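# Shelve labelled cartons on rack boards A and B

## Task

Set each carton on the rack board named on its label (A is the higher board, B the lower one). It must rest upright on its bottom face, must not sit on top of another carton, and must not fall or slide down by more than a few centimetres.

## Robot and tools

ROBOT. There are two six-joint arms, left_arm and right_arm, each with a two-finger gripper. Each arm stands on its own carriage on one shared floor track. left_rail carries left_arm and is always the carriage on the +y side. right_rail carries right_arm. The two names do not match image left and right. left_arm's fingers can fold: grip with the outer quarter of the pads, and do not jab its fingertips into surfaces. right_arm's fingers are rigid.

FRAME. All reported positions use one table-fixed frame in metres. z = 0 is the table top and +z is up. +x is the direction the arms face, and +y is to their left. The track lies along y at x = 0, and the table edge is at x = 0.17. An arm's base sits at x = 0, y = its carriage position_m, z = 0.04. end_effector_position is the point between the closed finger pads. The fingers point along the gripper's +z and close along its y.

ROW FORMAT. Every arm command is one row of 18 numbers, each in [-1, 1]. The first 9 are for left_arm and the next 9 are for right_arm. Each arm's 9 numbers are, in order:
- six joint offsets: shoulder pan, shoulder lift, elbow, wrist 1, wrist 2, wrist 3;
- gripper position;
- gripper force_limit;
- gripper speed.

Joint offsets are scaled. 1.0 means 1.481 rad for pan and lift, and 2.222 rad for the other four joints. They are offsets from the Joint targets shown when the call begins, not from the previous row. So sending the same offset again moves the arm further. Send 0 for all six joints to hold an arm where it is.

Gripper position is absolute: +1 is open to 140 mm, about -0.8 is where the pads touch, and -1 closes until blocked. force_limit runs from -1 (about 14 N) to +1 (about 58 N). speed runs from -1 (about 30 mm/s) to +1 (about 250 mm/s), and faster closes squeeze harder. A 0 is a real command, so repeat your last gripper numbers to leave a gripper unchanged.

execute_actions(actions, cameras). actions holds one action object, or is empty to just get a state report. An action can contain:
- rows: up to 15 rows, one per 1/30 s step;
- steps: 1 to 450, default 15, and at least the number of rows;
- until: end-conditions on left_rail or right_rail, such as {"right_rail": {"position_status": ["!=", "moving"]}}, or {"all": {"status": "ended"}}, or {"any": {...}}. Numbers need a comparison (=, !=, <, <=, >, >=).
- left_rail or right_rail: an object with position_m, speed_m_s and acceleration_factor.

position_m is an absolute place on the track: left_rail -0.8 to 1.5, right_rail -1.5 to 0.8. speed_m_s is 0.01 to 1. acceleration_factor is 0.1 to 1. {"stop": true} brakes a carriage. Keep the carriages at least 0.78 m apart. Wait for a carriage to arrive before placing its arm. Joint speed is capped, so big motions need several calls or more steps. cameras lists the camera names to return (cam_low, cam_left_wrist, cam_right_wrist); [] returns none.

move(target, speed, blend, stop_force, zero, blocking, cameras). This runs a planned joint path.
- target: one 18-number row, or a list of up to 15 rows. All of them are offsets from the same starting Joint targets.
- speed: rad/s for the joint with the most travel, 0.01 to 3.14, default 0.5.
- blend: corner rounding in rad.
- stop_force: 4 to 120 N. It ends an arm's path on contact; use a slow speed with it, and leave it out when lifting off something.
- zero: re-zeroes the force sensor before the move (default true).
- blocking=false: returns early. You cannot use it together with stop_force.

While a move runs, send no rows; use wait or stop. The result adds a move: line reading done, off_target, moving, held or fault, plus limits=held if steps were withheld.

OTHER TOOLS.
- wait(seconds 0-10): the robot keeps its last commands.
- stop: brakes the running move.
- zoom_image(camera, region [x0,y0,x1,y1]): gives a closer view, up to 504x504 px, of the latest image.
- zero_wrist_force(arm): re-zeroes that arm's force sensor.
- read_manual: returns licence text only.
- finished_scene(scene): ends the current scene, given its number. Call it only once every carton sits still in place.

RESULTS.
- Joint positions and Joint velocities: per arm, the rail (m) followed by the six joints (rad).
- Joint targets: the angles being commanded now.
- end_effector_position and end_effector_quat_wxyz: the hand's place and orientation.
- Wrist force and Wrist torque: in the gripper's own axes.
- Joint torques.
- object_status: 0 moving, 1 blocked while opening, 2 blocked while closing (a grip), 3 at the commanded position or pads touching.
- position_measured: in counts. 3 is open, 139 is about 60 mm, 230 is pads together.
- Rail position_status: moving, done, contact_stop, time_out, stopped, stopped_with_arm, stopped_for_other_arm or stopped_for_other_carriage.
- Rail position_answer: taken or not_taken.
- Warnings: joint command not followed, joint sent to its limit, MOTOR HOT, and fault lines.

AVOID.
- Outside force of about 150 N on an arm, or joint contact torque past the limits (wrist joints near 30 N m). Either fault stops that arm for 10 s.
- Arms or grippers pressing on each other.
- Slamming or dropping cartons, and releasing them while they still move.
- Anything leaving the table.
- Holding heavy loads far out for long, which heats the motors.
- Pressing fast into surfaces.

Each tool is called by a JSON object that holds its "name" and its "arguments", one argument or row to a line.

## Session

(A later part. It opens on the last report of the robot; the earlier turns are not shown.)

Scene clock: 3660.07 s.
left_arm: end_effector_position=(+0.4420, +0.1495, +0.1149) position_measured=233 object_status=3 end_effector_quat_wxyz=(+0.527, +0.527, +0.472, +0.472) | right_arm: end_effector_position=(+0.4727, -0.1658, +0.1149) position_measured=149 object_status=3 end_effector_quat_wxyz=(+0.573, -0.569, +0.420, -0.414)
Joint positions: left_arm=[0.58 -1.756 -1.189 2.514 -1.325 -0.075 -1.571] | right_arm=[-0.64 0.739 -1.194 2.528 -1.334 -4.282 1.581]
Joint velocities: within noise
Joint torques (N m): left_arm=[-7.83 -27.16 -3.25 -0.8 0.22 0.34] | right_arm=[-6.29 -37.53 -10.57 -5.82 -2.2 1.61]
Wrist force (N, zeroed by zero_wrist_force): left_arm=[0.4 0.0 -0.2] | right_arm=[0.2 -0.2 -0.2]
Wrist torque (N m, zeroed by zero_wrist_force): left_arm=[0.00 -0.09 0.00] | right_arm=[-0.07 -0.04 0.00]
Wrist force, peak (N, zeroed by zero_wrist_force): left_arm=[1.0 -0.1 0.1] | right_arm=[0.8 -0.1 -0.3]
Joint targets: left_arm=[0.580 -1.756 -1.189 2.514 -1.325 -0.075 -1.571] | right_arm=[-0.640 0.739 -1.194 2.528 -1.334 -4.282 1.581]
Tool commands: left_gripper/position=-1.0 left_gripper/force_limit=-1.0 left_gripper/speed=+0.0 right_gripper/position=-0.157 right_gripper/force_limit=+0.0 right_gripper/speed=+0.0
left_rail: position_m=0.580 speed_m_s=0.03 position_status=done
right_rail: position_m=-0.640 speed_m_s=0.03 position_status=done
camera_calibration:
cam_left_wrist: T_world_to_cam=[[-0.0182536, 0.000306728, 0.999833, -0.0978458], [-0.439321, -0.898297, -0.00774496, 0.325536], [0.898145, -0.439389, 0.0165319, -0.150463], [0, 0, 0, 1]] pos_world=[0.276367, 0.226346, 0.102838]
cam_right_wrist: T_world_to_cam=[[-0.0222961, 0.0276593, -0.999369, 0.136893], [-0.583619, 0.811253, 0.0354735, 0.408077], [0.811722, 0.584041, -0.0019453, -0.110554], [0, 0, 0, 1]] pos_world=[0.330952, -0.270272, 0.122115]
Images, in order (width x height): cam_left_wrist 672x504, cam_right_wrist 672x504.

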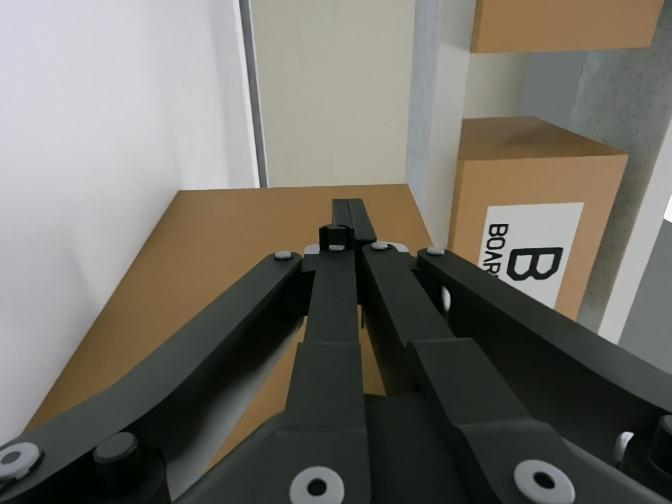

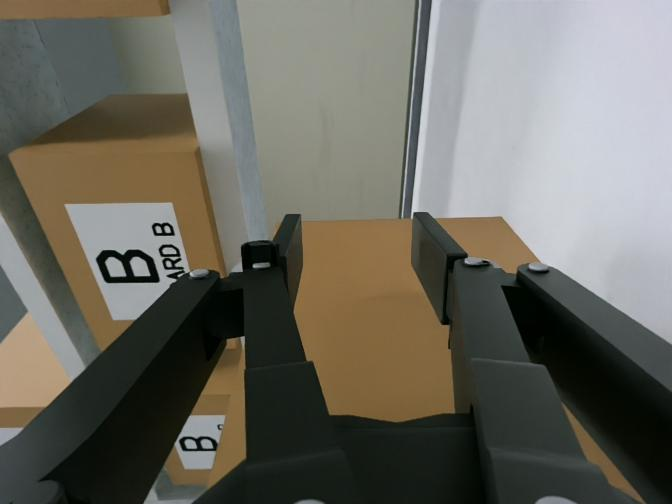

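{"name": "execute_actions", "arguments": {
  "actions": [
    {"left_rail": {"position_m": 0.576, "speed_m_s": 0.02}, "right_rail": {"position_m": -0.632, "speed_m_s": 0.03}, "steps": 60, "until": {"all": {"status": "ended"}}}
  ],
  "cameras": []
}}

{"name": "execute_actions", "arguments": {
  "actions": [
    {"left_rail": {"position_m": 0.572, "speed_m_s": 0.02}, "right_rail": {"position_m": -0.628, "speed_m_s": 0.02}, "steps": 60, "until": {"all": {"status": "ended"}}}
  ],
  "cameras": ["cam_left_wrist", "cam_right_wrist"]
}}

Scene clock: 3670.27 s.
left_arm: end_effector_position=(+0.4420, +0.1454, +0.1149) position_measured=233 object_status=3 end_effector_quat_wxyz=(+0.527, +0.527, +0.472, +0.472) | right_arm: end_effector_position=(+0.4727, -0.1578, +0.1149) position_measured=149 object_status=3 end_effector_quat_wxyz=(+0.573, -0.569, +0.420, -0.414)
Joint positions: left_arm=[0.576 -1.756 -1.189 2.514 -1.325 -0.075 -1.571] | right_arm=[-0.632 0.739 -1.194 2.528 -1.334 -4.282 1.581]
Joint velocities: within noise
Joint torques (N m): left_arm=[-6.69 -30.42 -9.84 -0.08 0.99 0.04] | right_arm=[-8.04 -39.74 -17.89 -4.41 -1.95 1.58]
Wrist force (N, zeroed by zero_wrist_force): left_arm=[0.3 -0.1 0.1] | right_arm=[0.1 0.1 0.0]
Wrist torque (N m, zeroed by zero_wrist_force): left_arm=[0.01 -0.08 0.00] | right_arm=[-0.01 -0.02 0.00]
Wrist force, peak (N, zeroed by zero_wrist_force): left_arm=[0.7 0.5 -0.1] | right_arm=[0.6 0.0 -0.4]
Joint targets: left_arm=[0.576 -1.756 -1.189 2.514 -1.325 -0.075 -1.571] | right_arm=[-0.632 0.739 -1.194 2.528 -1.334 -4.282 1.581]
Tool commands: left_gripper/position=-1.0 left_gripper/force_limit=-1.0 left_gripper/speed=+0.0 right_gripper/position=-0.157 right_gripper/force_limit=+0.0 right_gripper/speed=+0.0
left_rail: position_m=0.576 speed_m_s=0.02 position_status=done
right_rail: position_m=-0.632 speed_m_s=0.03 position_status=done
No camera images: "cameras" was empty.

Scene clock: 3670.80 s.
left_arm: end_effector_position=(+0.4420, +0.1415, +0.1149) position_measured=233 object_status=3 end_effector_quat_wxyz=(+0.527, +0.527, +0.472, +0.472) | right_arm: end_effector_position=(+0.4727, -0.1538, +0.1149) position_measured=149 object_status=3 end_effector_quat_wxyz=(+0.573, -0.569, +0.420, -0.414)
Joint positions: left_arm=[0.572 -1.756 -1.189 2.514 -1.325 -0.075 -1.571] | right_arm=[-0.628 0.739 -1.194 2.528 -1.334 -4.282 1.581]
Joint velocities: within noise
Joint torques (N m): left_arm=[-5.93 -31.03 -11.18 0.09 0.98 0.15] | right_arm=[-9.69 -39.07 -18.42 -4.07 -2.2 1.53]
Wrist force (N, zeroed by zero_wrist_force): left_arm=[1.6 -1.0 -1.4] | right_arm=[0.2 0.0 0.1]
Wrist torque (N m, zeroed by zero_wrist_force): left_arm=[-0.07 -0.05 0.00] | right_arm=[-0.02 -0.04 0.00]
Wrist force, peak (N, zeroed by zero_wrist_force): left_arm=[1.7 0.5 -1.6] | right_arm=[0.0 0.3 -0.5]
Joint targets: left_arm=[0.572 -1.756 -1.189 2.514 -1.325 -0.075 -1.571] | right_arm=[-0.628 0.739 -1.194 2.528 -1.334 -4.282 1.581]
Tool commands: left_gripper/position=-1.0 left_gripper/force_limit=-1.0 left_gripper/speed=+0.0 right_gripper/position=-0.157 right_gripper/force_limit=+0.0 right_gripper/speed=+0.0
left_rail: position_m=0.572 speed_m_s=0.02 position_status=done
right_rail: position_m=-0.628 speed_m_s=0.02 position_status=done
camera_calibration:
cam_left_wrist: T_world_to_cam=[[-0.0182536, 0.000306728, 0.999833, -0.0978434], [-0.439321, -0.898297, -0.00774496, 0.318349], [0.898145, -0.439389, 0.0165319, -0.153979], [0, 0, 0, 1]] pos_world=[0.276367, 0.218346, 0.102838]
cam_right_wrist: T_world_to_cam=[[-0.0222961, 0.0276593, -0.999369, 0.136561], [-0.583619, 0.811253, 0.0354735, 0.398342], [0.811722, 0.584041, -0.0019453, -0.117562], [0, 0, 0, 1]] pos_world=[0.330952, -0.258272, 0.122115]
Images, in order (width x height): cam_left_wrist 672x504, cam_right_wrist 672x504.

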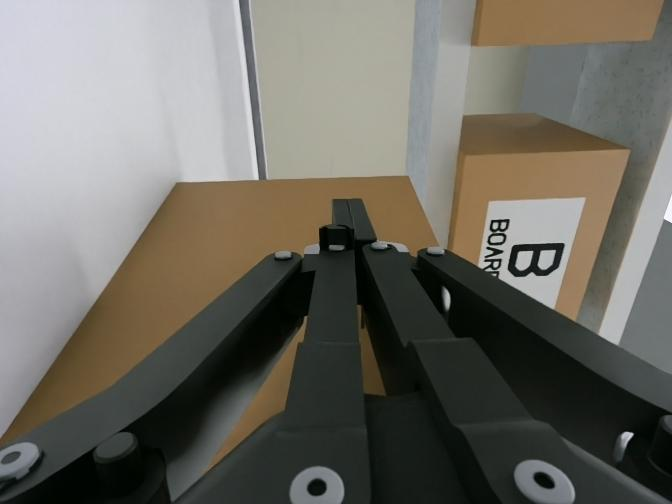

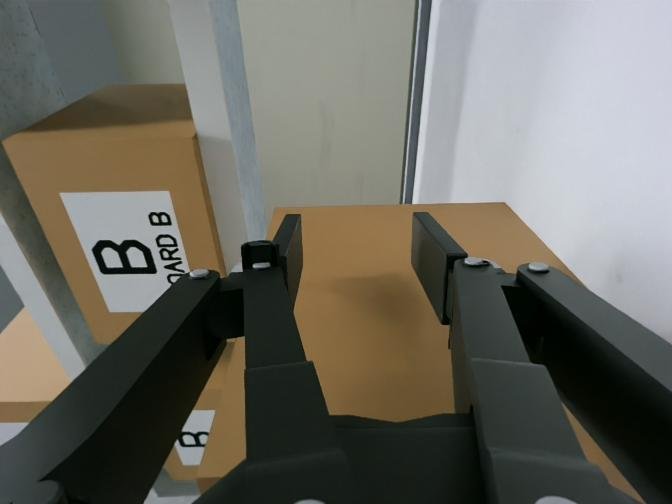

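{"name": "execute_actions", "arguments": {
  "actions": [
    {"right_rail": {"position_m": -0.622, "speed_m_s": 0.02}, "steps": 60, "until": {"all": {"status": "ended"}}}
  ],
  "cameras": []
}}

{"name": "execute_actions", "arguments": {
  "actions": [
    {"right_rail": {"position_m": -0.618, "speed_m_s": 0.02}, "steps": 60, "until": {"all": {"status": "ended"}}}
  ],
  "cameras": ["cam_right_wrist"]
}}

Scene clock: 3675.70 s.
left_arm: end_effector_position=(+0.4420, +0.1415, +0.1149) position_measured=233 object_status=3 end_effector_quat_wxyz=(+0.527, +0.527, +0.472, +0.472) | right_arm: end_effector_position=(+0.4727, -0.1478, +0.1149) position_measured=149 object_status=3 end_effector_quat_wxyz=(+0.573, -0.569, +0.420, -0.414)
Joint positions: left_arm=[0.572 -1.756 -1.189 2.514 -1.325 -0.075 -1.571] | right_arm=[-0.622 0.739 -1.194 2.528 -1.334 -4.282 1.581]
Joint velocities: within noise
Joint torques (N m): left_arm=[-5.43 -33.28 -16.52 1.09 1.45 -0.09] | right_arm=[-13.83 -38.57 -18.52 -3.13 -2.09 1.57]
Wrist force (N, zeroed by zero_wrist_force): left_arm=[1.2 -0.4 -1.3] | right_arm=[0.2 0.0 -0.2]
Wrist torque (N m, zeroed by zero_wrist_force): left_arm=[-0.03 -0.01 0.00] | right_arm=[-0.03 -0.04 0.00]
Wrist force, peak (N, zeroed by zero_wrist_force): left_arm=[1.8 0.4 -1.4] | right_arm=[0.7 0.1 -0.6]
Joint targets: left_arm=[0.572 -1.756 -1.189 2.514 -1.325 -0.075 -1.571] | right_arm=[-0.622 0.739 -1.194 2.528 -1.334 -4.282 1.581]
Tool commands: left_gripper/position=-1.0 left_gripper/force_limit=-1.0 left_gripper/speed=+0.0 right_gripper/position=-0.157 right_gripper/force_limit=+0.0 right_gripper/speed=+0.0
left_rail: position_m=0.572 speed_m_s=0.02 position_status=done
right_rail: position_m=-0.622 speed_m_s=0.02 position_status=done
No camera images: "cameras" was empty.

Scene clock: 3676.23 s.
left_arm: end_effector_position=(+0.4420, +0.1415, +0.1149) position_measured=233 object_status=3 end_effector_quat_wxyz=(+0.527, +0.527, +0.472, +0.472) | right_arm: end_effector_position=(+0.4727, -0.1438, +0.1149) position_measured=149 object_status=3 end_effector_quat_wxyz=(+0.573, -0.569, +0.420, -0.414)
Joint positions: left_arm=[0.572 -1.756 -1.189 2.514 -1.325 -0.075 -1.571] | right_arm=[-0.618 0.739 -1.194 2.528 -1.334 -4.282 1.581]
Joint velocities: within noise
Joint torques (N m): left_arm=[-4.59 -36.17 -17.25 1.54 1.34 0.16] | right_arm=[-12.71 -40.5 -18.08 -2.69 -1.97 1.71]
Wrist force (N, zeroed by zero_wrist_force): left_arm=[1.7 -0.2 -1.5] | right_arm=[1.5 0.2 -1.1]
Wrist torque (N m, zeroed by zero_wrist_force): left_arm=[0.01 -0.12 0.00] | right_arm=[-0.01 -0.01 -0.03]
Wrist force, peak (N, zeroed by zero_wrist_force): left_arm=[1.7 -0.2 -1.5] | right_arm=[1.3 -0.5 -1.6]
Joint targets: left_arm=[0.572 -1.756 -1.189 2.514 -1.325 -0.075 -1.571] | right_arm=[-0.618 0.739 -1.194 2.528 -1.334 -4.282 1.581]
Tool commands: left_gripper/position=-1.0 left_gripper/force_limit=-1.0 left_gripper/speed=+0.0 right_gripper/position=-0.157 right_gripper/force_limit=+0.0 right_gripper/speed=+0.0
left_rail: position_m=0.572 speed_m_s=0.02 position_status=done
right_rail: position_m=-0.618 speed_m_s=0.02 position_status=done
camera_calibration:
cam_right_wrist: T_world_to_cam=[[-0.0222961, 0.0276593, -0.999369, 0.136284], [-0.583619, 0.811253, 0.0354735, 0.390229], [0.811722, 0.584041, -0.0019453, -0.123403], [0, 0, 0, 1]] pos_world=[0.330952, -0.248272, 0.122115]
Images, in order (width x height): cam_right_wrist 672x504.

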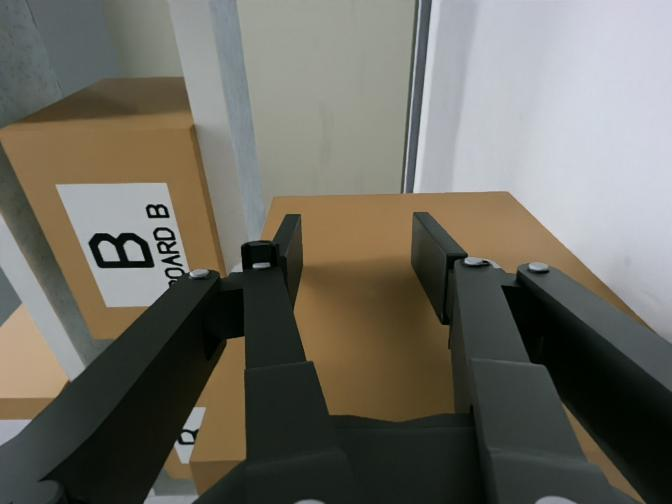

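{"name": "execute_actions", "arguments": {
  "actions": [
    {"left_rail": {"position_m": 0.569, "speed_m_s": 0.02}, "right_rail": {"position_m": -0.615, "speed_m_s": 0.02}, "steps": 60, "until": {"all": {"status": "ended"}}}
  ],
  "cameras": []
}}

{"name": "execute_actions", "arguments": {
  "actions": [
    {"left_rail": {"position_m": 0.5668, "speed_m_s": 0.02}, "right_rail": {"position_m": -0.6128, "speed_m_s": 0.02}, "steps": 60, "until": {"all": {"status": "ended"}}}
  ],
  "cameras": []
}}

Scene clock: 3685.33 s.
left_arm: end_effector_position=(+0.4420, +0.1385, +0.1149) position_measured=233 object_status=3 end_effector_quat_wxyz=(+0.527, +0.527, +0.472, +0.472) | right_arm: end_effector_position=(+0.4727, -0.1409, +0.1149) position_measured=149 object_status=3 end_effector_quat_wxyz=(+0.573, -0.569, +0.420, -0.414)
Joint positions: left_arm=[0.569 -1.756 -1.189 2.514 -1.325 -0.075 -1.571] | right_arm=[-0.615 0.739 -1.194 2.528 -1.334 -4.282 1.581]
Joint velocities: within noise
Joint torques (N m): left_arm=[-2.84 -40.53 -22.17 1.1 1.56 -0.23] | right_arm=[-14.1 -39.83 -15.75 -1.55 -1.93 1.62]
Wrist force (N, zeroed by zero_wrist_force): left_arm=[1.8 0.6 -1.7] | right_arm=[1.5 -0.5 -1.5]
Wrist torque (N m, zeroed by zero_wrist_force): left_arm=[0.02 -0.03 0.00] | right_arm=[-0.06 -0.03 -0.03]
Wrist force, peak (N, zeroed by zero_wrist_force): left_arm=[2.1 0.3 -1.7] | right_arm=[1.8 0.5 -1.6]
Joint targets: left_arm=[0.569 -1.756 -1.189 2.514 -1.325 -0.075 -1.571] | right_arm=[-0.615 0.739 -1.194 2.528 -1.334 -4.282 1.581]
Tool commands: left_gripper/position=-1.0 left_gripper/force_limit=-1.0 left_gripper/speed=+0.0 right_gripper/position=-0.157 right_gripper/force_limit=+0.0 right_gripper/speed=+0.0
left_rail: position_m=0.569 speed_m_s=0.02 position_status=done
right_rail: position_m=-0.615 speed_m_s=0.02 position_status=done
No camera images: "cameras" was empty.

Scene clock: 3685.77 s.
left_arm: end_effector_position=(+0.4420, +0.1362, +0.1149) position_measured=233 object_status=3 end_effector_quat_wxyz=(+0.527, +0.527, +0.472, +0.472) | right_arm: end_effector_position=(+0.4727, -0.1386, +0.1149) position_measured=149 object_status=3 end_effector_quat_wxyz=(+0.573, -0.569, +0.420, -0.414)
Joint positions: left_arm=[0.567 -1.756 -1.189 2.514 -1.325 -0.075 -1.571] | right_arm=[-0.613 0.739 -1.194 2.528 -1.334 -4.282 1.581]
Joint velocities: within noise
Joint torques (N m): left_arm=[-3.99 -38.25 -21.25 1.56 1.58 -0.07] | right_arm=[-12.52 -39.57 -16.72 -1.2 -2.16 1.43]
Wrist force (N, zeroed by zero_wrist_force): left_arm=[2.6 0.2 -2.0] | right_arm=[1.2 -0.3 -1.3]
Wrist torque (N m, zeroed by zero_wrist_force): left_arm=[0.01 0.03 0.00] | right_arm=[-0.05 0.05 -0.03]
Wrist force, peak (N, zeroed by zero_wrist_force): left_arm=[2.8 0.7 -2.1] | right_arm=[1.8 0.1 -1.5]
Joint targets: left_arm=[0.567 -1.756 -1.189 2.514 -1.325 -0.075 -1.571] | right_arm=[-0.613 0.739 -1.194 2.528 -1.334 -4.282 1.581]
Tool commands: left_gripper/position=-1.0 left_gripper/force_limit=-1.0 left_gripper/speed=+0.0 right_gripper/position=-0.157 right_gripper/force_limit=+0.0 right_gripper/speed=+0.0
left_rail: position_m=0.567 speed_m_s=0.02 position_status=done
right_rail: position_m=-0.613 speed_m_s=0.02 position_status=done
No camera images: "cameras" was empty.

{"name": "execute_actions", "arguments": {
  "actions": [
    {"left_rail": {"position_m": 0.5653, "speed_m_s": 0.02}, "right_rail": {"position_m": -0.6113, "speed_m_s": 0.02}, "steps": 60, "until": {"all": {"status": "ended"}}}
  ],
  "cameras": []
}}

{"name": "execute_actions", "arguments": {
  "actions": [
    {"left_rail": {"position_m": 0.5638, "speed_m_s": 0.02}, "right_rail": {"position_m": -0.6098, "speed_m_s": 0.02}, "steps": 60, "until": {"all": {"status": "ended"}}}
  ],
  "cameras": []
}}

Scene clock: 3690.97 s.
left_arm: end_effector_position=(+0.4420, +0.1348, +0.1149) position_measured=233 object_status=3 end_effector_quat_wxyz=(+0.527, +0.527, +0.472, +0.472) | right_arm: end_effector_position=(+0.4727, -0.1372, +0.1149) position_measured=149 object_status=3 end_effector_quat_wxyz=(+0.573, -0.569, +0.420, -0.414)
Joint positions: left_arm=[0.565 -1.756 -1.189 2.514 -1.325 -0.075 -1.571] | right_arm=[-0.611 0.739 -1.194 2.528 -1.334 -4.282 1.581]
Joint velocities: within noise
Joint torques (N m): left_arm=[-2.81 -41.76 -15.41 0.84 2.08 -0.01] | right_arm=[-12.21 -41.42 -13.91 -0.21 -1.69 1.47]
Wrist force (N, zeroed by zero_wrist_force): left_arm=[17.1 0.9 -6.1] | right_arm=[9.3 -1.5 -6.5]
Wrist torque (N m, zeroed by zero_wrist_force): left_arm=[0.01 0.51 -0.02] | right_arm=[-0.10 0.11 -0.08]
Wrist force, peak (N, zeroed by zero_wrist_force): left_arm=[17.1 0.9 -6.1] | right_arm=[9.3 -1.5 -6.5]
Joint targets: left_arm=[0.565 -1.756 -1.189 2.514 -1.325 -0.075 -1.571] | right_arm=[-0.611 0.739 -1.194 2.528 -1.334 -4.282 1.581]
Tool commands: left_gripper/position=-1.0 left_gripper/force_limit=-1.0 left_gripper/speed=+0.0 right_gripper/position=-0.157 right_gripper/force_limit=+0.0 right_gripper/speed=+0.0
left_rail: position_m=0.565 speed_m_s=0.02 position_status=done
right_rail: position_m=-0.611 speed_m_s=0.02 position_status=done
No camera images: "cameras" was empty.

Scene clock: 3691.40 s.
left_arm: end_effector_position=(+0.4420, +0.1334, +0.1149) position_measured=233 object_status=3 end_effector_quat_wxyz=(+0.527, +0.527, +0.472, +0.472) | right_arm: end_effector_position=(+0.4727, -0.1357, +0.1149) position_measured=149 object_status=3 end_effector_quat_wxyz=(+0.573, -0.569, +0.420, -0.414)
Joint positions: left_arm=[0.564 -1.756 -1.189 2.514 -1.325 -0.075 -1.571] | right_arm=[-0.61 0.739 -1.194 2.528 -1.334 -4.282 1.581]
Joint velocities: within noise
Joint torques (N m): left_arm=[-2.56 -44.09 -25.69 -0.27 8.97 -0.16] | right_arm=[1.39 -41.1 -18.36 -0.12 -3.59 1.67]
Wrist force (N, zeroed by zero_wrist_force): left_arm=[31.4 1.8 -10.7] | right_arm=[27.6 -5.8 -13.8]
Wrist torque (N m, zeroed by zero_wrist_force): left_arm=[-0.08 1.05 -0.04] | right_arm=[0.04 0.53 -0.08]
Wrist force, peak (N, zeroed by zero_wrist_force): left_arm=[31.4 1.8 -10.7] | right_arm=[27.6 -6.4 -14.0]
Joint targets: left_arm=[0.564 -1.756 -1.189 2.514 -1.325 -0.075 -1.571] | right_arm=[-0.610 0.739 -1.194 2.528 -1.334 -4.282 1.581]
Tool commands: left_gripper/position=-1.0 left_gripper/force_limit=-1.0 left_gripper/speed=+0.0 right_gripper/position=-0.157 right_gripper/force_limit=+0.0 right_gripper/speed=+0.0
left_rail: position_m=0.564 speed_m_s=0.02 position_status=done
right_rail: position_m=-0.610 speed_m_s=0.02 position_status=done
No camera images: "cameras" was empty.

{"name": "execute_actions", "arguments": {
  "actions": [
    {"left_rail": {"position_m": 0.5622, "speed_m_s": 0.02}, "right_rail": {"position_m": -0.6082, "speed_m_s": 0.02}, "steps": 60, "until": {"all": {"status": "ended"}}}
  ],
  "cameras": []
}}

{"name": "move", "arguments": {
  "target": [0,-0.021737,-0.000529,0.015017,0,0,-1,-1,0,0,-0.022228,-0.000540,0.015355,0,0,-0.157,0,0],
  "speed": 0.03,
  "cameras": ["cam_low", "cam_left_wrist", "cam_right_wrist"]
}}

Scene clock: 3759.73 s.
left_arm: end_effector_position=(+0.4420, +0.1317, +0.1149) position_measured=233 object_status=3 end_effector_quat_wxyz=(+0.527, +0.527, +0.472, +0.472) | right_arm: end_effector_position=(+0.4727, -0.1341, +0.1149) position_measured=149 object_status=3 end_effector_quat_wxyz=(+0.573, -0.569, +0.420, -0.414)
Joint positions: left_arm=[0.562 -1.756 -1.189 2.514 -1.325 -0.075 -1.571] | right_arm=[-0.608 0.739 -1.194 2.528 -1.334 -4.282 1.581]
Joint velocities: within noise
Joint torques (N m): left_arm=[-10.33 -45.73 -44.89 -4.41 17.42 -0.69] | right_arm=[23.61 -42.06 -31.75 -0.4 -15.06 1.61]
Wrist force (N, zeroed by zero_wrist_force): left_arm=[51.6 3.8 -16.6] | right_arm=[50.2 -12.3 -20.8]
Wrist torque (N m, zeroed by zero_wrist_force): left_arm=[-0.12 1.71 -0.06] | right_arm=[0.09 0.92 -0.05]
Wrist force, peak (N, zeroed by zero_wrist_force): left_arm=[51.6 3.8 -16.6] | right_arm=[50.2 -12.3 -20.8]
Joint targets: left_arm=[0.562 -1.756 -1.189 2.514 -1.325 -0.075 -1.571] | right_arm=[-0.608 0.739 -1.194 2.528 -1.334 -4.282 1.581]
Tool commands: left_gripper/position=-1.0 left_gripper/force_limit=-1.0 left_gripper/speed=+0.0 right_gripper/position=-0.157 right_gripper/force_limit=+0.0 right_gripper/speed=+0.0
left_rail: position_m=0.562 speed_m_s=0.02 position_status=done
right_rail: position_m=-0.608 speed_m_s=0.02 position_status=done
No camera images: "cameras" was empty.

Scene clock: 3761.20 s.
left_arm: end_effector_position=(+0.4420, +0.1316, +0.1268) position_measured=233 object_status=3 end_effector_quat_wxyz=(+0.527, +0.527, +0.472, +0.472) | right_arm: end_effector_position=(+0.4727, -0.1340, +0.1268) position_measured=149 object_status=3 end_effector_quat_wxyz=(+0.573, -0.569, +0.420, -0.414)
Joint positions: left_arm=[0.562 -1.756 -1.221 2.513 -1.292 -0.075 -1.571] | right_arm=[-0.608 0.739 -1.227 2.527 -1.3 -4.282 1.581]
Joint velocities: within noise
Joint torques (N m): left_arm=[-31.28 -77.89 -58.55 -0.87 17.54 -0.41] | right_arm=[22.06 -69.85 -43.06 -4.87 -15.14 1.26]
Wrist force (N, zeroed by zero_wrist_force): left_arm=[48.8 -9.8 -9.8] | right_arm=[49.9 10.9 -9.0]
Wrist torque (N m, zeroed by zero_wrist_force): left_arm=[0.27 1.72 0.11] | right_arm=[-0.28 1.12 -0.06]
Wrist force, peak (N, zeroed by zero_wrist_force): left_arm=[51.9 4.5 -16.8] | right_arm=[50.4 -12.4 -21.2]
Joint targets: left_arm=[0.562 -1.756 -1.221 2.513 -1.292 -0.075 -1.571] | right_arm=[-0.608 0.739 -1.227 2.527 -1.300 -4.282 1.581]
left_rail: position_m=0.562 speed_m_s=0.02 position_status=done
right_rail: position_m=-0.608 speed_m_s=0.02 position_status=done
move: done
camera_calibration:
cam_left_wrist: T_world_to_cam=[[-0.0182536, 0.000306728, 0.999833, -0.109838], [-0.439321, -0.898297, -0.00774496, 0.309639], [0.898145, -0.439389, 0.0165319, -0.158483], [0, 0, 0, 1]] pos_world=[0.276367, 0.208546, 0.114838]
cam_right_wrist: T_world_to_cam=[[-0.0222961, 0.0276593, -0.999369, 0.148005], [-0.583619, 0.811253, 0.0354735, 0.381853], [0.811722, 0.584041, -0.0019453, -0.129103], [0, 0, 0, 1]] pos_world=[0.330952, -0.238472, 0.134115]

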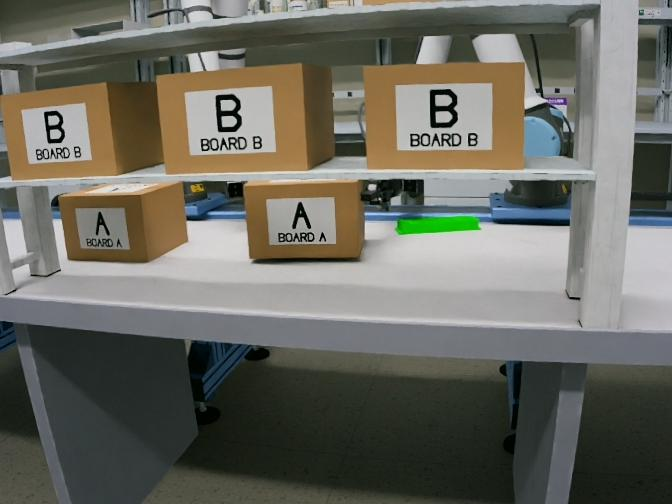

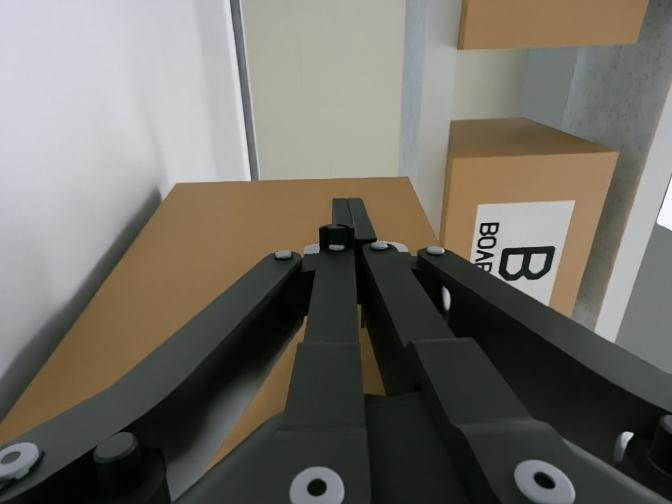

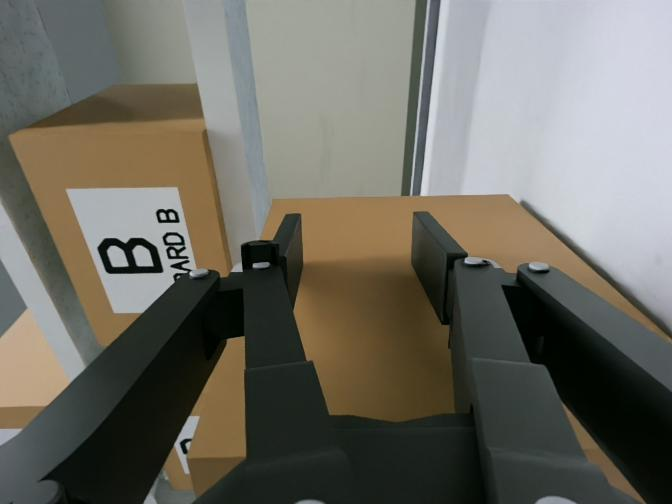

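{"name": "move", "arguments": {
  "target": [
    [0,-0.066957,-0.003728,0.048356,0,0,-1,-1,0,0,-0.068449,-0.003802,0.049425,0,0,-0.157,0,0],
    [0,-0.133249,-0.010923,0.099735,0,0,-1,-1,0,0,-0.136151,-0.011136,0.101883,0,0,-0.157,0,0],
    [0,-0.193923,-0.021274,0.150527,0,0,-1,-1,0,0,-0.198001,-0.021669,0.153641,0,0,-0.157,0,0],
    [0,-0.248251,-0.034520,0.199984,0,0,-1,-1,0,0,-0.253254,-0.035132,0.203931,0,0,-0.157,0,0],
    [0,-0.295805,-0.050382,0.247542,0,0,-1,-1,0,0,-0.301417,-0.051227,0.252127,0,0,-0.157,0,0],
    [0,-0.341174,-0.071014,0.298412,0,0,-1,-1,0,0,-0.347224,-0.072123,0.303554,0,0,-0.157,0,0]
  ],
  "speed": 0.13,
  "blend": 0.012,
  "cameras": ["cam_low"]
}}

{"name": "move", "arguments": {
  "target": [
    [0,-0.037196,-0.023238,0.048030,0,0,-1,-1,0,0,-0.037401,-0.023498,0.048426,0,0,-0.157,0,0],
    [0,-0.066759,-0.048790,0.093286,0,0,-1,-1,0,0,-0.067015,-0.049292,0.093959,0,0,-0.157,0,0],
    [0,-0.091592,-0.079610,0.140658,0,0,-1,-1,0,0,-0.091697,-0.080356,0.141473,0,0,-0.157,0,0],
    [0,-0.108843,-0.112766,0.185312,0,0,-1,-1,0,0,-0.108733,-0.113728,0.186200,0,0,-0.157,0,0],
    [0,-0.120814,-0.155448,0.235972,0,0,-1,-1,0,0,-0.120379,-0.156625,0.236860,0,0,-0.157,0,0]
  ],
  "speed": 0.12,
  "blend": 0.012,
  "cameras": ["cam_low", "cam_left_wrist", "cam_right_wrist"]
}}

Scene clock: 3785.00 s.
left_arm: end_effector_position=(+0.4420, +0.1317, +0.3699) position_measured=233 object_status=3 end_effector_quat_wxyz=(+0.527, +0.527, +0.472, +0.472) | right_arm: end_effector_position=(+0.4727, -0.1340, +0.3699) position_measured=149 object_status=3 end_effector_quat_wxyz=(+0.573, -0.569, +0.420, -0.414)
Joint positions: left_arm=[0.562 -1.756 -1.726 2.355 -0.629 -0.075 -1.571] | right_arm=[-0.608 0.739 -1.741 2.367 -0.626 -4.282 1.581]
Joint velocities: within noise
Joint torques (N m): left_arm=[-33.78 -43.58 -76.96 -1.5 17.2 -0.69] | right_arm=[19.12 -40.3 -63.93 -4.52 -14.86 1.51]
Wrist force (N, zeroed by zero_wrist_force): left_arm=[47.2 -9.8 -9.5] | right_arm=[48.2 11.5 -8.5]
Wrist torque (N m, zeroed by zero_wrist_force): left_arm=[0.25 1.59 0.10] | right_arm=[-0.11 1.03 -0.05]
Wrist force, peak (N, zeroed by zero_wrist_force): left_arm=[55.5 -9.9 -10.9] | right_arm=[56.7 11.2 -10.2]
Joint targets: left_arm=[0.562 -1.756 -1.726 2.355 -0.629 -0.075 -1.571] | right_arm=[-0.608 0.739 -1.741 2.367 -0.626 -4.282 1.581]
left_rail: position_m=0.562 speed_m_s=0.02 position_status=done
right_rail: position_m=-0.608 speed_m_s=0.02 position_status=done
move: done
Images, in order (width x height): cam_low 672x504.

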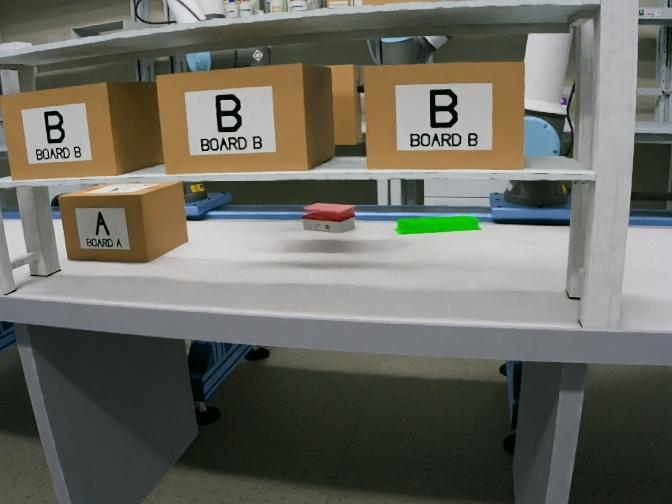

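Scene clock: 3789.83 s.
left_arm: end_effector_position=(+0.4420, +0.1316, +0.6199) position_measured=233 object_status=3 end_effector_quat_wxyz=(+0.527, +0.527, +0.472, +0.472) | right_arm: end_effector_position=(+0.4727, -0.1340, +0.6199) position_measured=149 object_status=3 end_effector_quat_wxyz=(+0.573, -0.569, +0.420, -0.414)
Joint positions: left_arm=[0.562 -1.756 -1.905 2.01 -0.105 -0.075 -1.571] | right_arm=[-0.608 0.739 -1.919 2.019 -0.1 -4.282 1.581]
Joint velocities: within noise
Joint torques (N m): left_arm=[-35.44 -19.94 -74.17 -0.88 17.3 -0.57] | right_arm=[18.1 -26.37 -67.58 -4.58 -14.75 1.44]
Wrist force (N, zeroed by zero_wrist_force): left_arm=[49.9 -10.3 -10.1] | right_arm=[51.3 11.5 -9.5]
Wrist torque (N m, zeroed by zero_wrist_force): left_arm=[0.18 1.65 0.10] | right_arm=[-0.21 1.05 -0.05]
Wrist force, peak (N, zeroed by zero_wrist_force): left_arm=[60.9 -10.2 -11.9] | right_arm=[61.7 11.2 -11.3]
Joint targets: left_arm=[0.562 -1.756 -1.905 2.010 -0.105 -0.075 -1.571] | right_arm=[-0.608 0.739 -1.920 2.019 -0.099 -4.282 1.581]
left_rail: position_m=0.562 speed_m_s=0.02 position_status=done
right_rail: position_m=-0.608 speed_m_s=0.02 position_status=done
move: done
camera_calibration:
cam_left_wrist: T_world_to_cam=[[-0.018209, 0.000396164, 0.999834, -0.602788], [-0.439324, -0.898296, -0.00764505, 0.313307], [0.898144, -0.43939, 0.0165311, -0.166676], [0, 0, 0, 1]] pos_world=[0.276367, 0.208446, 0.607838]
cam_right_wrist: T_world_to_cam=[[-0.0222147, 0.0277172, -0.999369, 0.640684], [-0.583621, 0.811251, 0.035473, 0.364424], [0.811722, 0.584041, -0.0018453, -0.128288], [0, 0, 0, 1]] pos_world=[0.331052, -0.238472, 0.627116]

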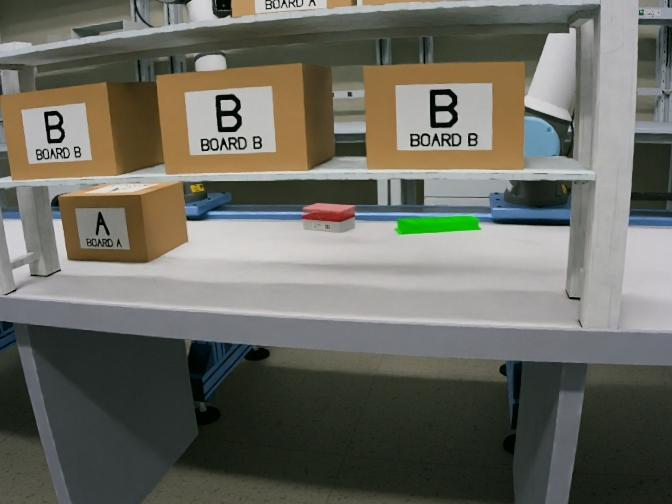

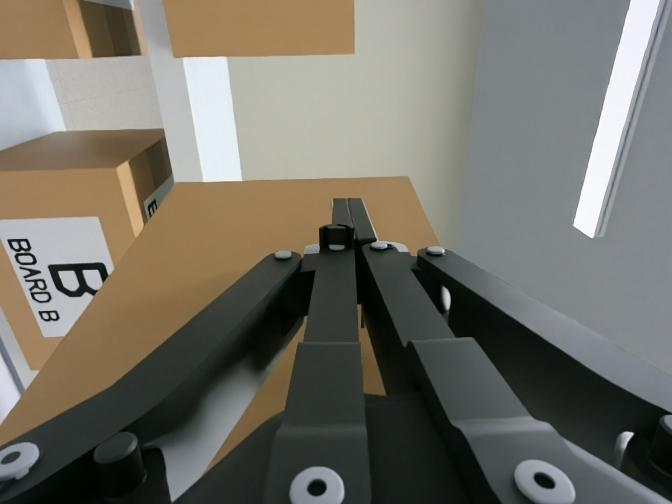

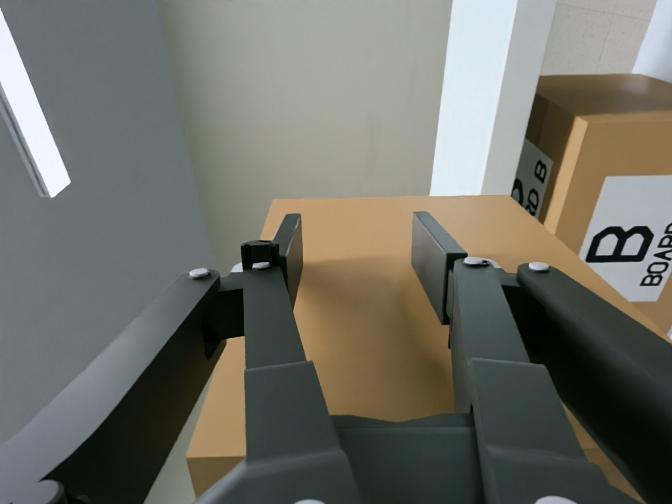

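{"name": "move", "arguments": {
  "target": [
    [0.082479,0.010321,-0.004498,-0.002382,0.064399,0,-1,-1,0,-0.036922,0.028267,-0.012297,-0.006543,-0.015184,0,-0.157,0,0],
    [0.165608,0.026951,-0.011971,-0.005993,0.130017,0,-1,-1,0,-0.067483,0.059400,-0.026772,-0.012819,-0.025342,0,-0.157,0,0],
    [0.245772,0.050198,-0.022882,-0.010576,0.192874,0,-1,-1,0,-0.094839,0.092053,-0.043015,-0.018340,-0.034149,0,-0.157,0,0],
    [0.320926,0.078798,-0.037065,-0.015455,0.251605,0,-1,-1,0,-0.119535,0.125906,-0.061023,-0.022896,-0.041969,0,-0.157,0,0],
    [0.387271,0.112330,-0.054773,-0.020097,0.301324,0,-1,-1,0,-0.144875,0.159839,-0.080282,-0.026254,-0.053361,0,-0.157,0,0]
  ],
  "speed": 0.11,
  "blend": 0.015,
  "cameras": ["cam_low", "cam_left_wrist", "cam_right_wrist"]
}}

Scene clock: 3876.87 s.
left_arm: end_effector_position=(+0.6698, +0.1302, +0.6200) position_measured=233 object_status=3 end_effector_quat_wxyz=(+0.549, +0.549, +0.446, +0.446) | right_arm: end_effector_position=(+0.6749, -0.1372, +0.6200) position_measured=149 object_status=3 end_effector_quat_wxyz=(+0.553, -0.548, +0.447, -0.441)
Joint positions: left_arm=[0.562 -1.183 -1.739 1.888 -0.149 0.594 -1.571] | right_arm=[-0.608 0.525 -1.683 1.841 -0.158 -4.4 1.581]
Joint velocities: within noise
Joint torques (N m): left_arm=[-16.12 -0.19 -77.01 -13.13 24.08 -0.77] | right_arm=[15.79 -27.74 -66.19 -17.16 -24.05 1.47]
Wrist force (N, zeroed by zero_wrist_force): left_arm=[45.1 -8.9 -9.1] | right_arm=[46.0 12.6 -8.7]
Wrist torque (N m, zeroed by zero_wrist_force): left_arm=[0.18 1.51 0.08] | right_arm=[-0.29 1.02 -0.46]
Wrist force, peak (N, zeroed by zero_wrist_force): left_arm=[55.5 -10.0 -10.8] | right_arm=[56.5 11.9 -11.1]
Joint targets: left_arm=[0.562 -1.182 -1.739 1.888 -0.149 0.594 -1.571] | right_arm=[-0.608 0.525 -1.683 1.841 -0.158 -4.400 1.581]
left_rail: position_m=0.562 speed_m_s=0.02 position_status=done
right_rail: position_m=-0.608 speed_m_s=0.02 position_status=done
move: done
camera_calibration:
cam_left_wrist: T_world_to_cam=[[-0.0181714, 0.00218963, 0.999832, -0.599016], [-0.523295, -0.852118, -0.00764444, 0.462344], [0.851958, -0.523346, 0.01663, -0.330056], [0, 0, 0, 1]] pos_world=[0.512251, 0.222549, 0.607939]
cam_right_wrist: T_world_to_cam=[[-0.0194551, 0.0297198, -0.999369, 0.643772], [-0.503157, 0.863467, 0.0354734, 0.43776], [0.863976, 0.50353, -0.00184508, -0.336777], [0, 0, 0, 1]] pos_world=[0.523754, -0.227547, 0.627216]

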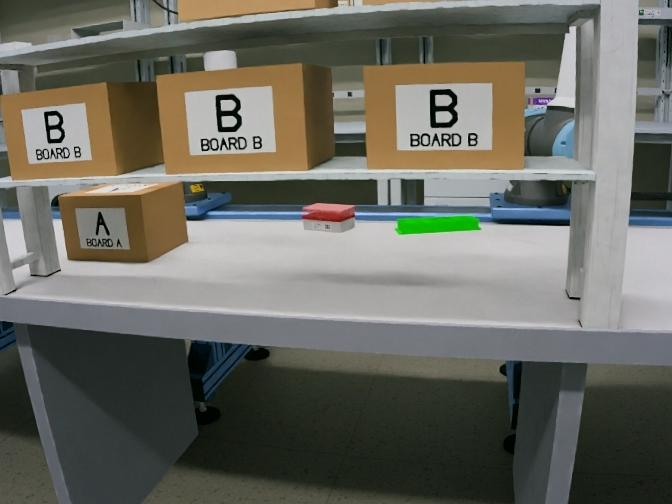

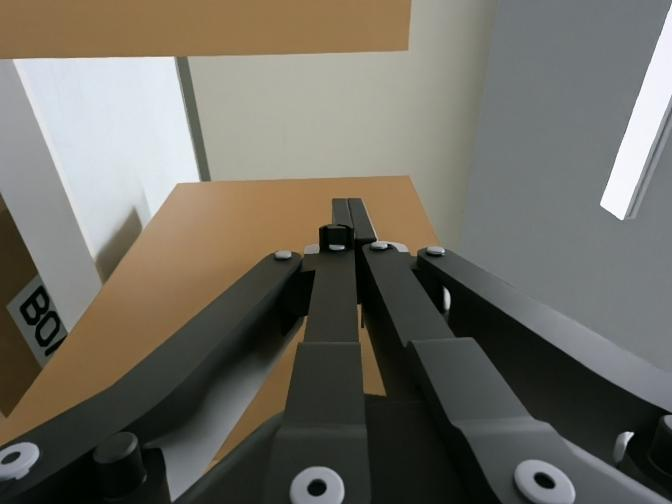

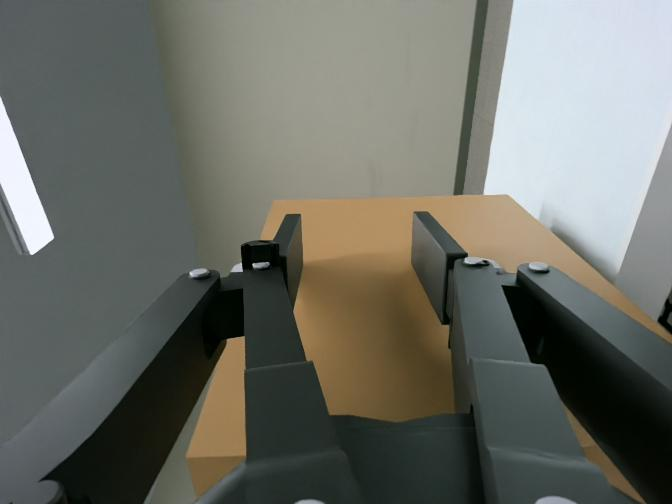

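{"name": "move", "arguments": {
  "target": [
    [0.056193,0.036982,-0.0209,-0.003749,0.039024,0,-1,-1,0,-0.026727,0.033944,-0.020488,-0.002135,-0.016243,0,-0.157,0,0],
    [0.105741,0.074808,-0.043779,-0.006082,0.072049,0,-1,-1,0,-0.050831,0.06965,-0.043371,-0.003051,-0.032308,0,-0.157,0,0]
  ],
  "speed": 0.07,
  "blend": 0.012,
  "cameras": ["cam_low"]
}}

Scene clock: 3907.37 s.
left_arm: end_effector_position=(+0.7562, +0.1294, +0.6199) position_measured=233 object_status=3 end_effector_quat_wxyz=(+0.550, +0.549, +0.445, +0.445) | right_arm: end_effector_position=(+0.7604, -0.1381, +0.6199) position_measured=149 object_status=3 end_effector_quat_wxyz=(+0.552, -0.547, +0.448, -0.442)
Joint positions: left_arm=[0.562 -1.026 -1.628 1.791 -0.163 0.754 -1.571] | right_arm=[-0.608 0.449 -1.58 1.744 -0.165 -4.472 1.581]
Joint velocities: within noise
Joint torques (N m): left_arm=[-21.58 -15.23 -76.52 -13.38 23.83 -1.03] | right_arm=[21.32 -44.78 -65.76 -16.73 -24.28 1.25]
Wrist force (N, zeroed by zero_wrist_force): left_arm=[44.2 -8.6 -8.6] | right_arm=[45.1 13.0 -8.3]
Wrist torque (N m, zeroed by zero_wrist_force): left_arm=[0.15 1.51 0.09] | right_arm=[-0.26 1.00 -0.57]
Wrist force, peak (N, zeroed by zero_wrist_force): left_arm=[50.2 -8.4 -10.0] | right_arm=[51.3 12.5 -9.9]
Joint targets: left_arm=[0.562 -1.026 -1.628 1.791 -0.163 0.754 -1.571] | right_arm=[-0.608 0.449 -1.580 1.744 -0.165 -4.472 1.581]
left_rail: position_m=0.562 speed_m_s=0.02 position_status=done
right_rail: position_m=-0.608 speed_m_s=0.02 position_status=done
move: done
Images, in order (width x height): cam_low 672x504.

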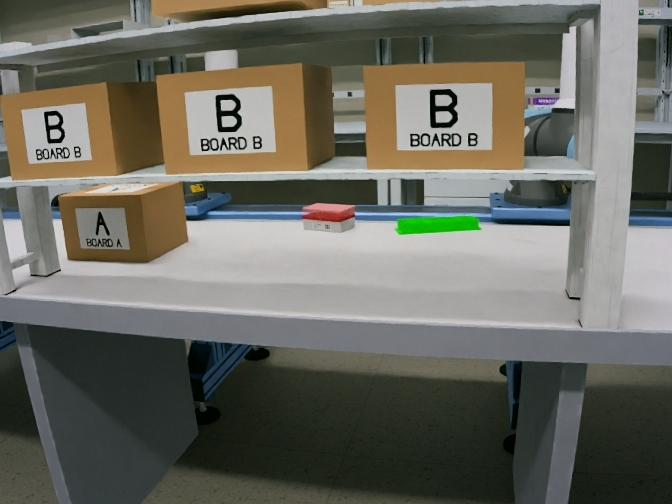

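{"name": "move", "arguments": {
  "target": [0,0.002292,0.008153,-0.009681,0,0,-1,-1,0,0,0.002294,0.008075,-0.009603,0,0,-0.157,0,0],
  "speed": 0.02,
  "cameras": []
}}

{"name": "move", "arguments": {
  "target": [0,0.002674,0.009511,-0.011295,0,0,-1,-1,0,0,0.002676,0.00942,-0.011204,0,0,-0.157,0,0],
  "speed": 0.01,
  "stop_force": 5,
  "cameras": []
}}

Scene clock: 3933.30 s.
left_arm: end_effector_position=(+0.7563, +0.1294, +0.6081) position_measured=233 object_status=3 end_effector_quat_wxyz=(+0.550, +0.549, +0.445, +0.445) | right_arm: end_effector_position=(+0.7605, -0.1381, +0.6080) position_measured=149 object_status=3 end_effector_quat_wxyz=(+0.552, -0.547, +0.448, -0.442)
Joint positions: left_arm=[0.562 -1.026 -1.625 1.809 -0.184 0.754 -1.571] | right_arm=[-0.608 0.449 -1.576 1.762 -0.186 -4.472 1.581]
Joint velocities: within noise
Joint torques (N m): left_arm=[-26.01 -15.45 -55.64 -13.17 23.11 -0.52] | right_arm=[20.95 -44.3 -50.23 -16.79 -23.28 1.21]
Wrist force (N, zeroed by zero_wrist_force): left_arm=[43.7 -8.4 -8.9] | right_arm=[44.4 12.6 -8.5]
Wrist torque (N m, zeroed by zero_wrist_force): left_arm=[0.18 1.44 0.09] | right_arm=[-0.31 0.97 -0.57]
Wrist force, peak (N, zeroed by zero_wrist_force): left_arm=[45.1 -7.3 -9.2] | right_arm=[45.9 12.7 -8.6]
Joint targets: left_arm=[0.562 -1.026 -1.624 1.809 -0.184 0.754 -1.571] | right_arm=[-0.608 0.449 -1.576 1.762 -0.186 -4.472 1.581]
left_rail: position_m=0.562 speed_m_s=0.02 position_status=done
right_rail: position_m=-0.608 speed_m_s=0.02 position_status=done
move: done
No camera images: "cameras" was empty.

Scene clock: 3935.97 s.
left_arm: end_effector_position=(+0.7563, +0.1295, +0.6006) position_measured=233 object_status=3 end_effector_quat_wxyz=(+0.550, +0.549, +0.445, +0.445) | right_arm: end_effector_position=(+0.7603, -0.1382, +0.5997) position_measured=149 object_status=3 end_effector_quat_wxyz=(+0.552, -0.547, +0.448, -0.442)
Joint positions: left_arm=[0.562 -1.026 -1.622 1.82 -0.198 0.754 -1.571] | right_arm=[-0.608 0.449 -1.574 1.774 -0.201 -4.472 1.581]
Joint velocities: within noise
Joint torques (N m): left_arm=[-23.99 -41.54 -75.51 -3.42 22.97 -0.65] | right_arm=[21.15 -58.9 -62.95 -3.96 -22.69 1.51]
Wrist force (N, zeroed by zero_wrist_force): left_arm=[43.9 -7.3 -9.6] | right_arm=[44.9 8.5 -9.4]
Wrist torque (N m, zeroed by zero_wrist_force): left_arm=[0.11 1.44 0.07] | right_arm=[-0.76 0.97 -0.34]
Wrist force, peak (N, zeroed by zero_wrist_force): left_arm=[43.9 -7.9 -9.5] | right_arm=[45.3 9.3 -9.5]
Joint targets: left_arm=[0.562 -1.026 -1.622 1.820 -0.198 0.754 -1.571] | right_arm=[-0.608 0.449 -1.574 1.774 -0.201 -4.472 1.581]
left_rail: position_m=0.562 speed_m_s=0.02 position_status=done
right_rail: position_m=-0.608 speed_m_s=0.02 position_status=done
move: contact (left_arm, right_arm); left_arm: the wrist 1 is farthest, 0.011 rad from its target
No camera images: "cameras" was empty.

{"name": "move", "arguments": {
  "target": [0,0.000191,0.000679,-0.000807,0,0,-1,-1,0,0,0.000191,0.000673,-0.0008,0,0,-0.157,0,0],
  "speed": 0.01,
  "cameras": []
}}

Scene clock: 3943.93 s.
left_arm: end_effector_position=(+0.7562, +0.1296, +0.5998) position_measured=233 object_status=3 end_effector_quat_wxyz=(+0.550, +0.549, +0.445, +0.445) | right_arm: end_effector_position=(+0.7603, -0.1382, +0.5989) position_measured=149 object_status=3 end_effector_quat_wxyz=(+0.552, -0.547, +0.448, -0.442)
Joint positions: left_arm=[0.562 -1.026 -1.622 1.821 -0.199 0.754 -1.571] | right_arm=[-0.608 0.449 -1.574 1.776 -0.203 -4.472 1.581]
Joint velocities: within noise
Joint torques (N m): left_arm=[-24.1 -10.04 -45.54 -10.56 23.12 -0.8] | right_arm=[21.32 -35.67 -42.36 -12.47 -22.69 1.15]
Wrist force (N, zeroed by zero_wrist_force): left_arm=[43.9 0.5 -5.7] | right_arm=[43.8 2.5 -5.9]
Wrist torque (N m, zeroed by zero_wrist_force): left_arm=[-0.07 1.49 -0.02] | right_arm=[-0.78 0.98 -0.24]
Wrist force, peak (N, zeroed by zero_wrist_force): left_arm=[44.6 -7.6 -9.6] | right_arm=[45.5 8.9 -9.5]
Joint targets: left_arm=[0.562 -1.026 -1.622 1.821 -0.199 0.754 -1.571] | right_arm=[-0.608 0.449 -1.574 1.776 -0.203 -4.472 1.581]
left_rail: position_m=0.562 speed_m_s=0.02 position_status=done
right_rail: position_m=-0.608 speed_m_s=0.02 position_status=done
move: done
No camera images: "cameras" was empty.

{"name": "execute_actions", "arguments": {
  "actions": [
    {"left_rail":{"position_m":0.5842,"speed_m_s":0.03},"right_rail":{"position_m":-0.6302,"speed_m_s":0.03},"steps":90,"until":{"all":{"status":"ended"}}}
  ],
  "cameras": ["cam_low","cam_left_wrist"]
}}

Scene clock: 3952.67 s.
left_arm: end_effector_position=(+0.7562, +0.1515, +0.5996) position_measured=233 object_status=3 end_effector_quat_wxyz=(+0.550, +0.549, +0.445, +0.445) | right_arm: end_effector_position=(+0.7603, -0.1601, +0.5988) position_measured=149 object_status=3 end_effector_quat_wxyz=(+0.552, -0.547, +0.448, -0.442)
Joint positions: left_arm=[0.584 -1.026 -1.622 1.821 -0.2 0.754 -1.571] | right_arm=[-0.63 0.449 -1.574 1.776 -0.203 -4.472 1.581]
Joint velocities: within noise
Joint torques (N m): left_arm=[8.98 -46.21 -59.56 -1.54 -1.58 -0.65] | right_arm=[-10.96 -51.27 -38.1 -4.74 2.91 1.22]
Wrist force (N, zeroed by zero_wrist_force): left_arm=[0.4 0.0 0.1] | right_arm=[-5.8 -3.2 1.3]
Wrist torque (N m, zeroed by zero_wrist_force): left_arm=[-0.01 -0.08 0.01] | right_arm=[-0.76 1.29 -0.01]
Wrist force, peak (N, zeroed by zero_wrist_force): left_arm=[45.4 2.3 -4.6] | right_arm=[44.8 3.7 -5.8]
Joint targets: left_arm=[0.584 -1.026 -1.622 1.821 -0.199 0.754 -1.571] | right_arm=[-0.630 0.449 -1.574 1.776 -0.203 -4.472 1.581]
Tool commands: left_gripper/position=-1.0 left_gripper/force_limit=-1.0 left_gripper/speed=+0.0 right_gripper/position=-0.157 right_gripper/force_limit=+0.0 right_gripper/speed=+0.0
left_rail: position_m=0.584 speed_m_s=0.03 position_status=done
right_rail: position_m=-0.630 speed_m_s=0.03 position_status=done
camera_calibration:
cam_left_wrist: T_world_to_cam=[[-0.018164, 0.00225407, 0.999832, -0.577112], [-0.526318, -0.850254, -0.00764476, 0.527485], [0.850094, -0.526369, 0.0166303, -0.39031], [0, 0, 0, 1]] pos_world=[0.598943, 0.24435, 0.587539]
Images, in order (width x height): cam_low 672x504, cam_left_wrist 672x504.

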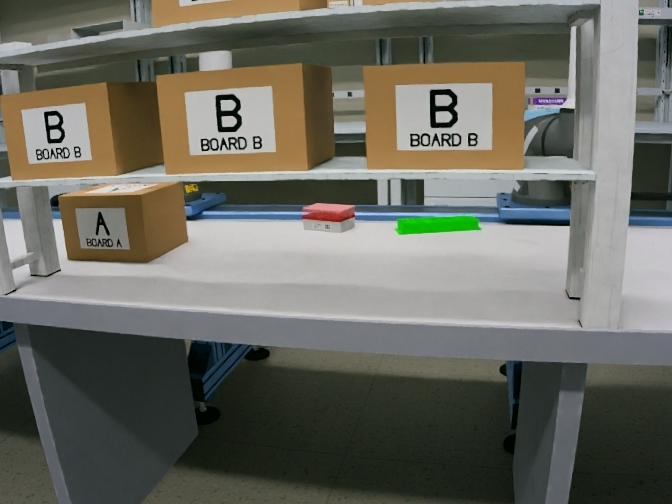

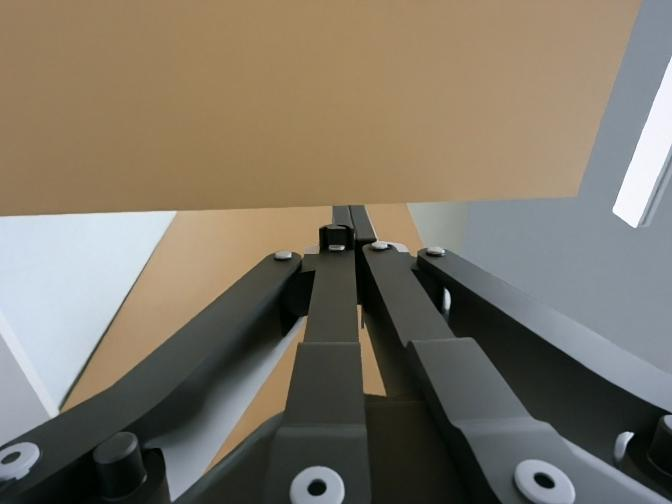

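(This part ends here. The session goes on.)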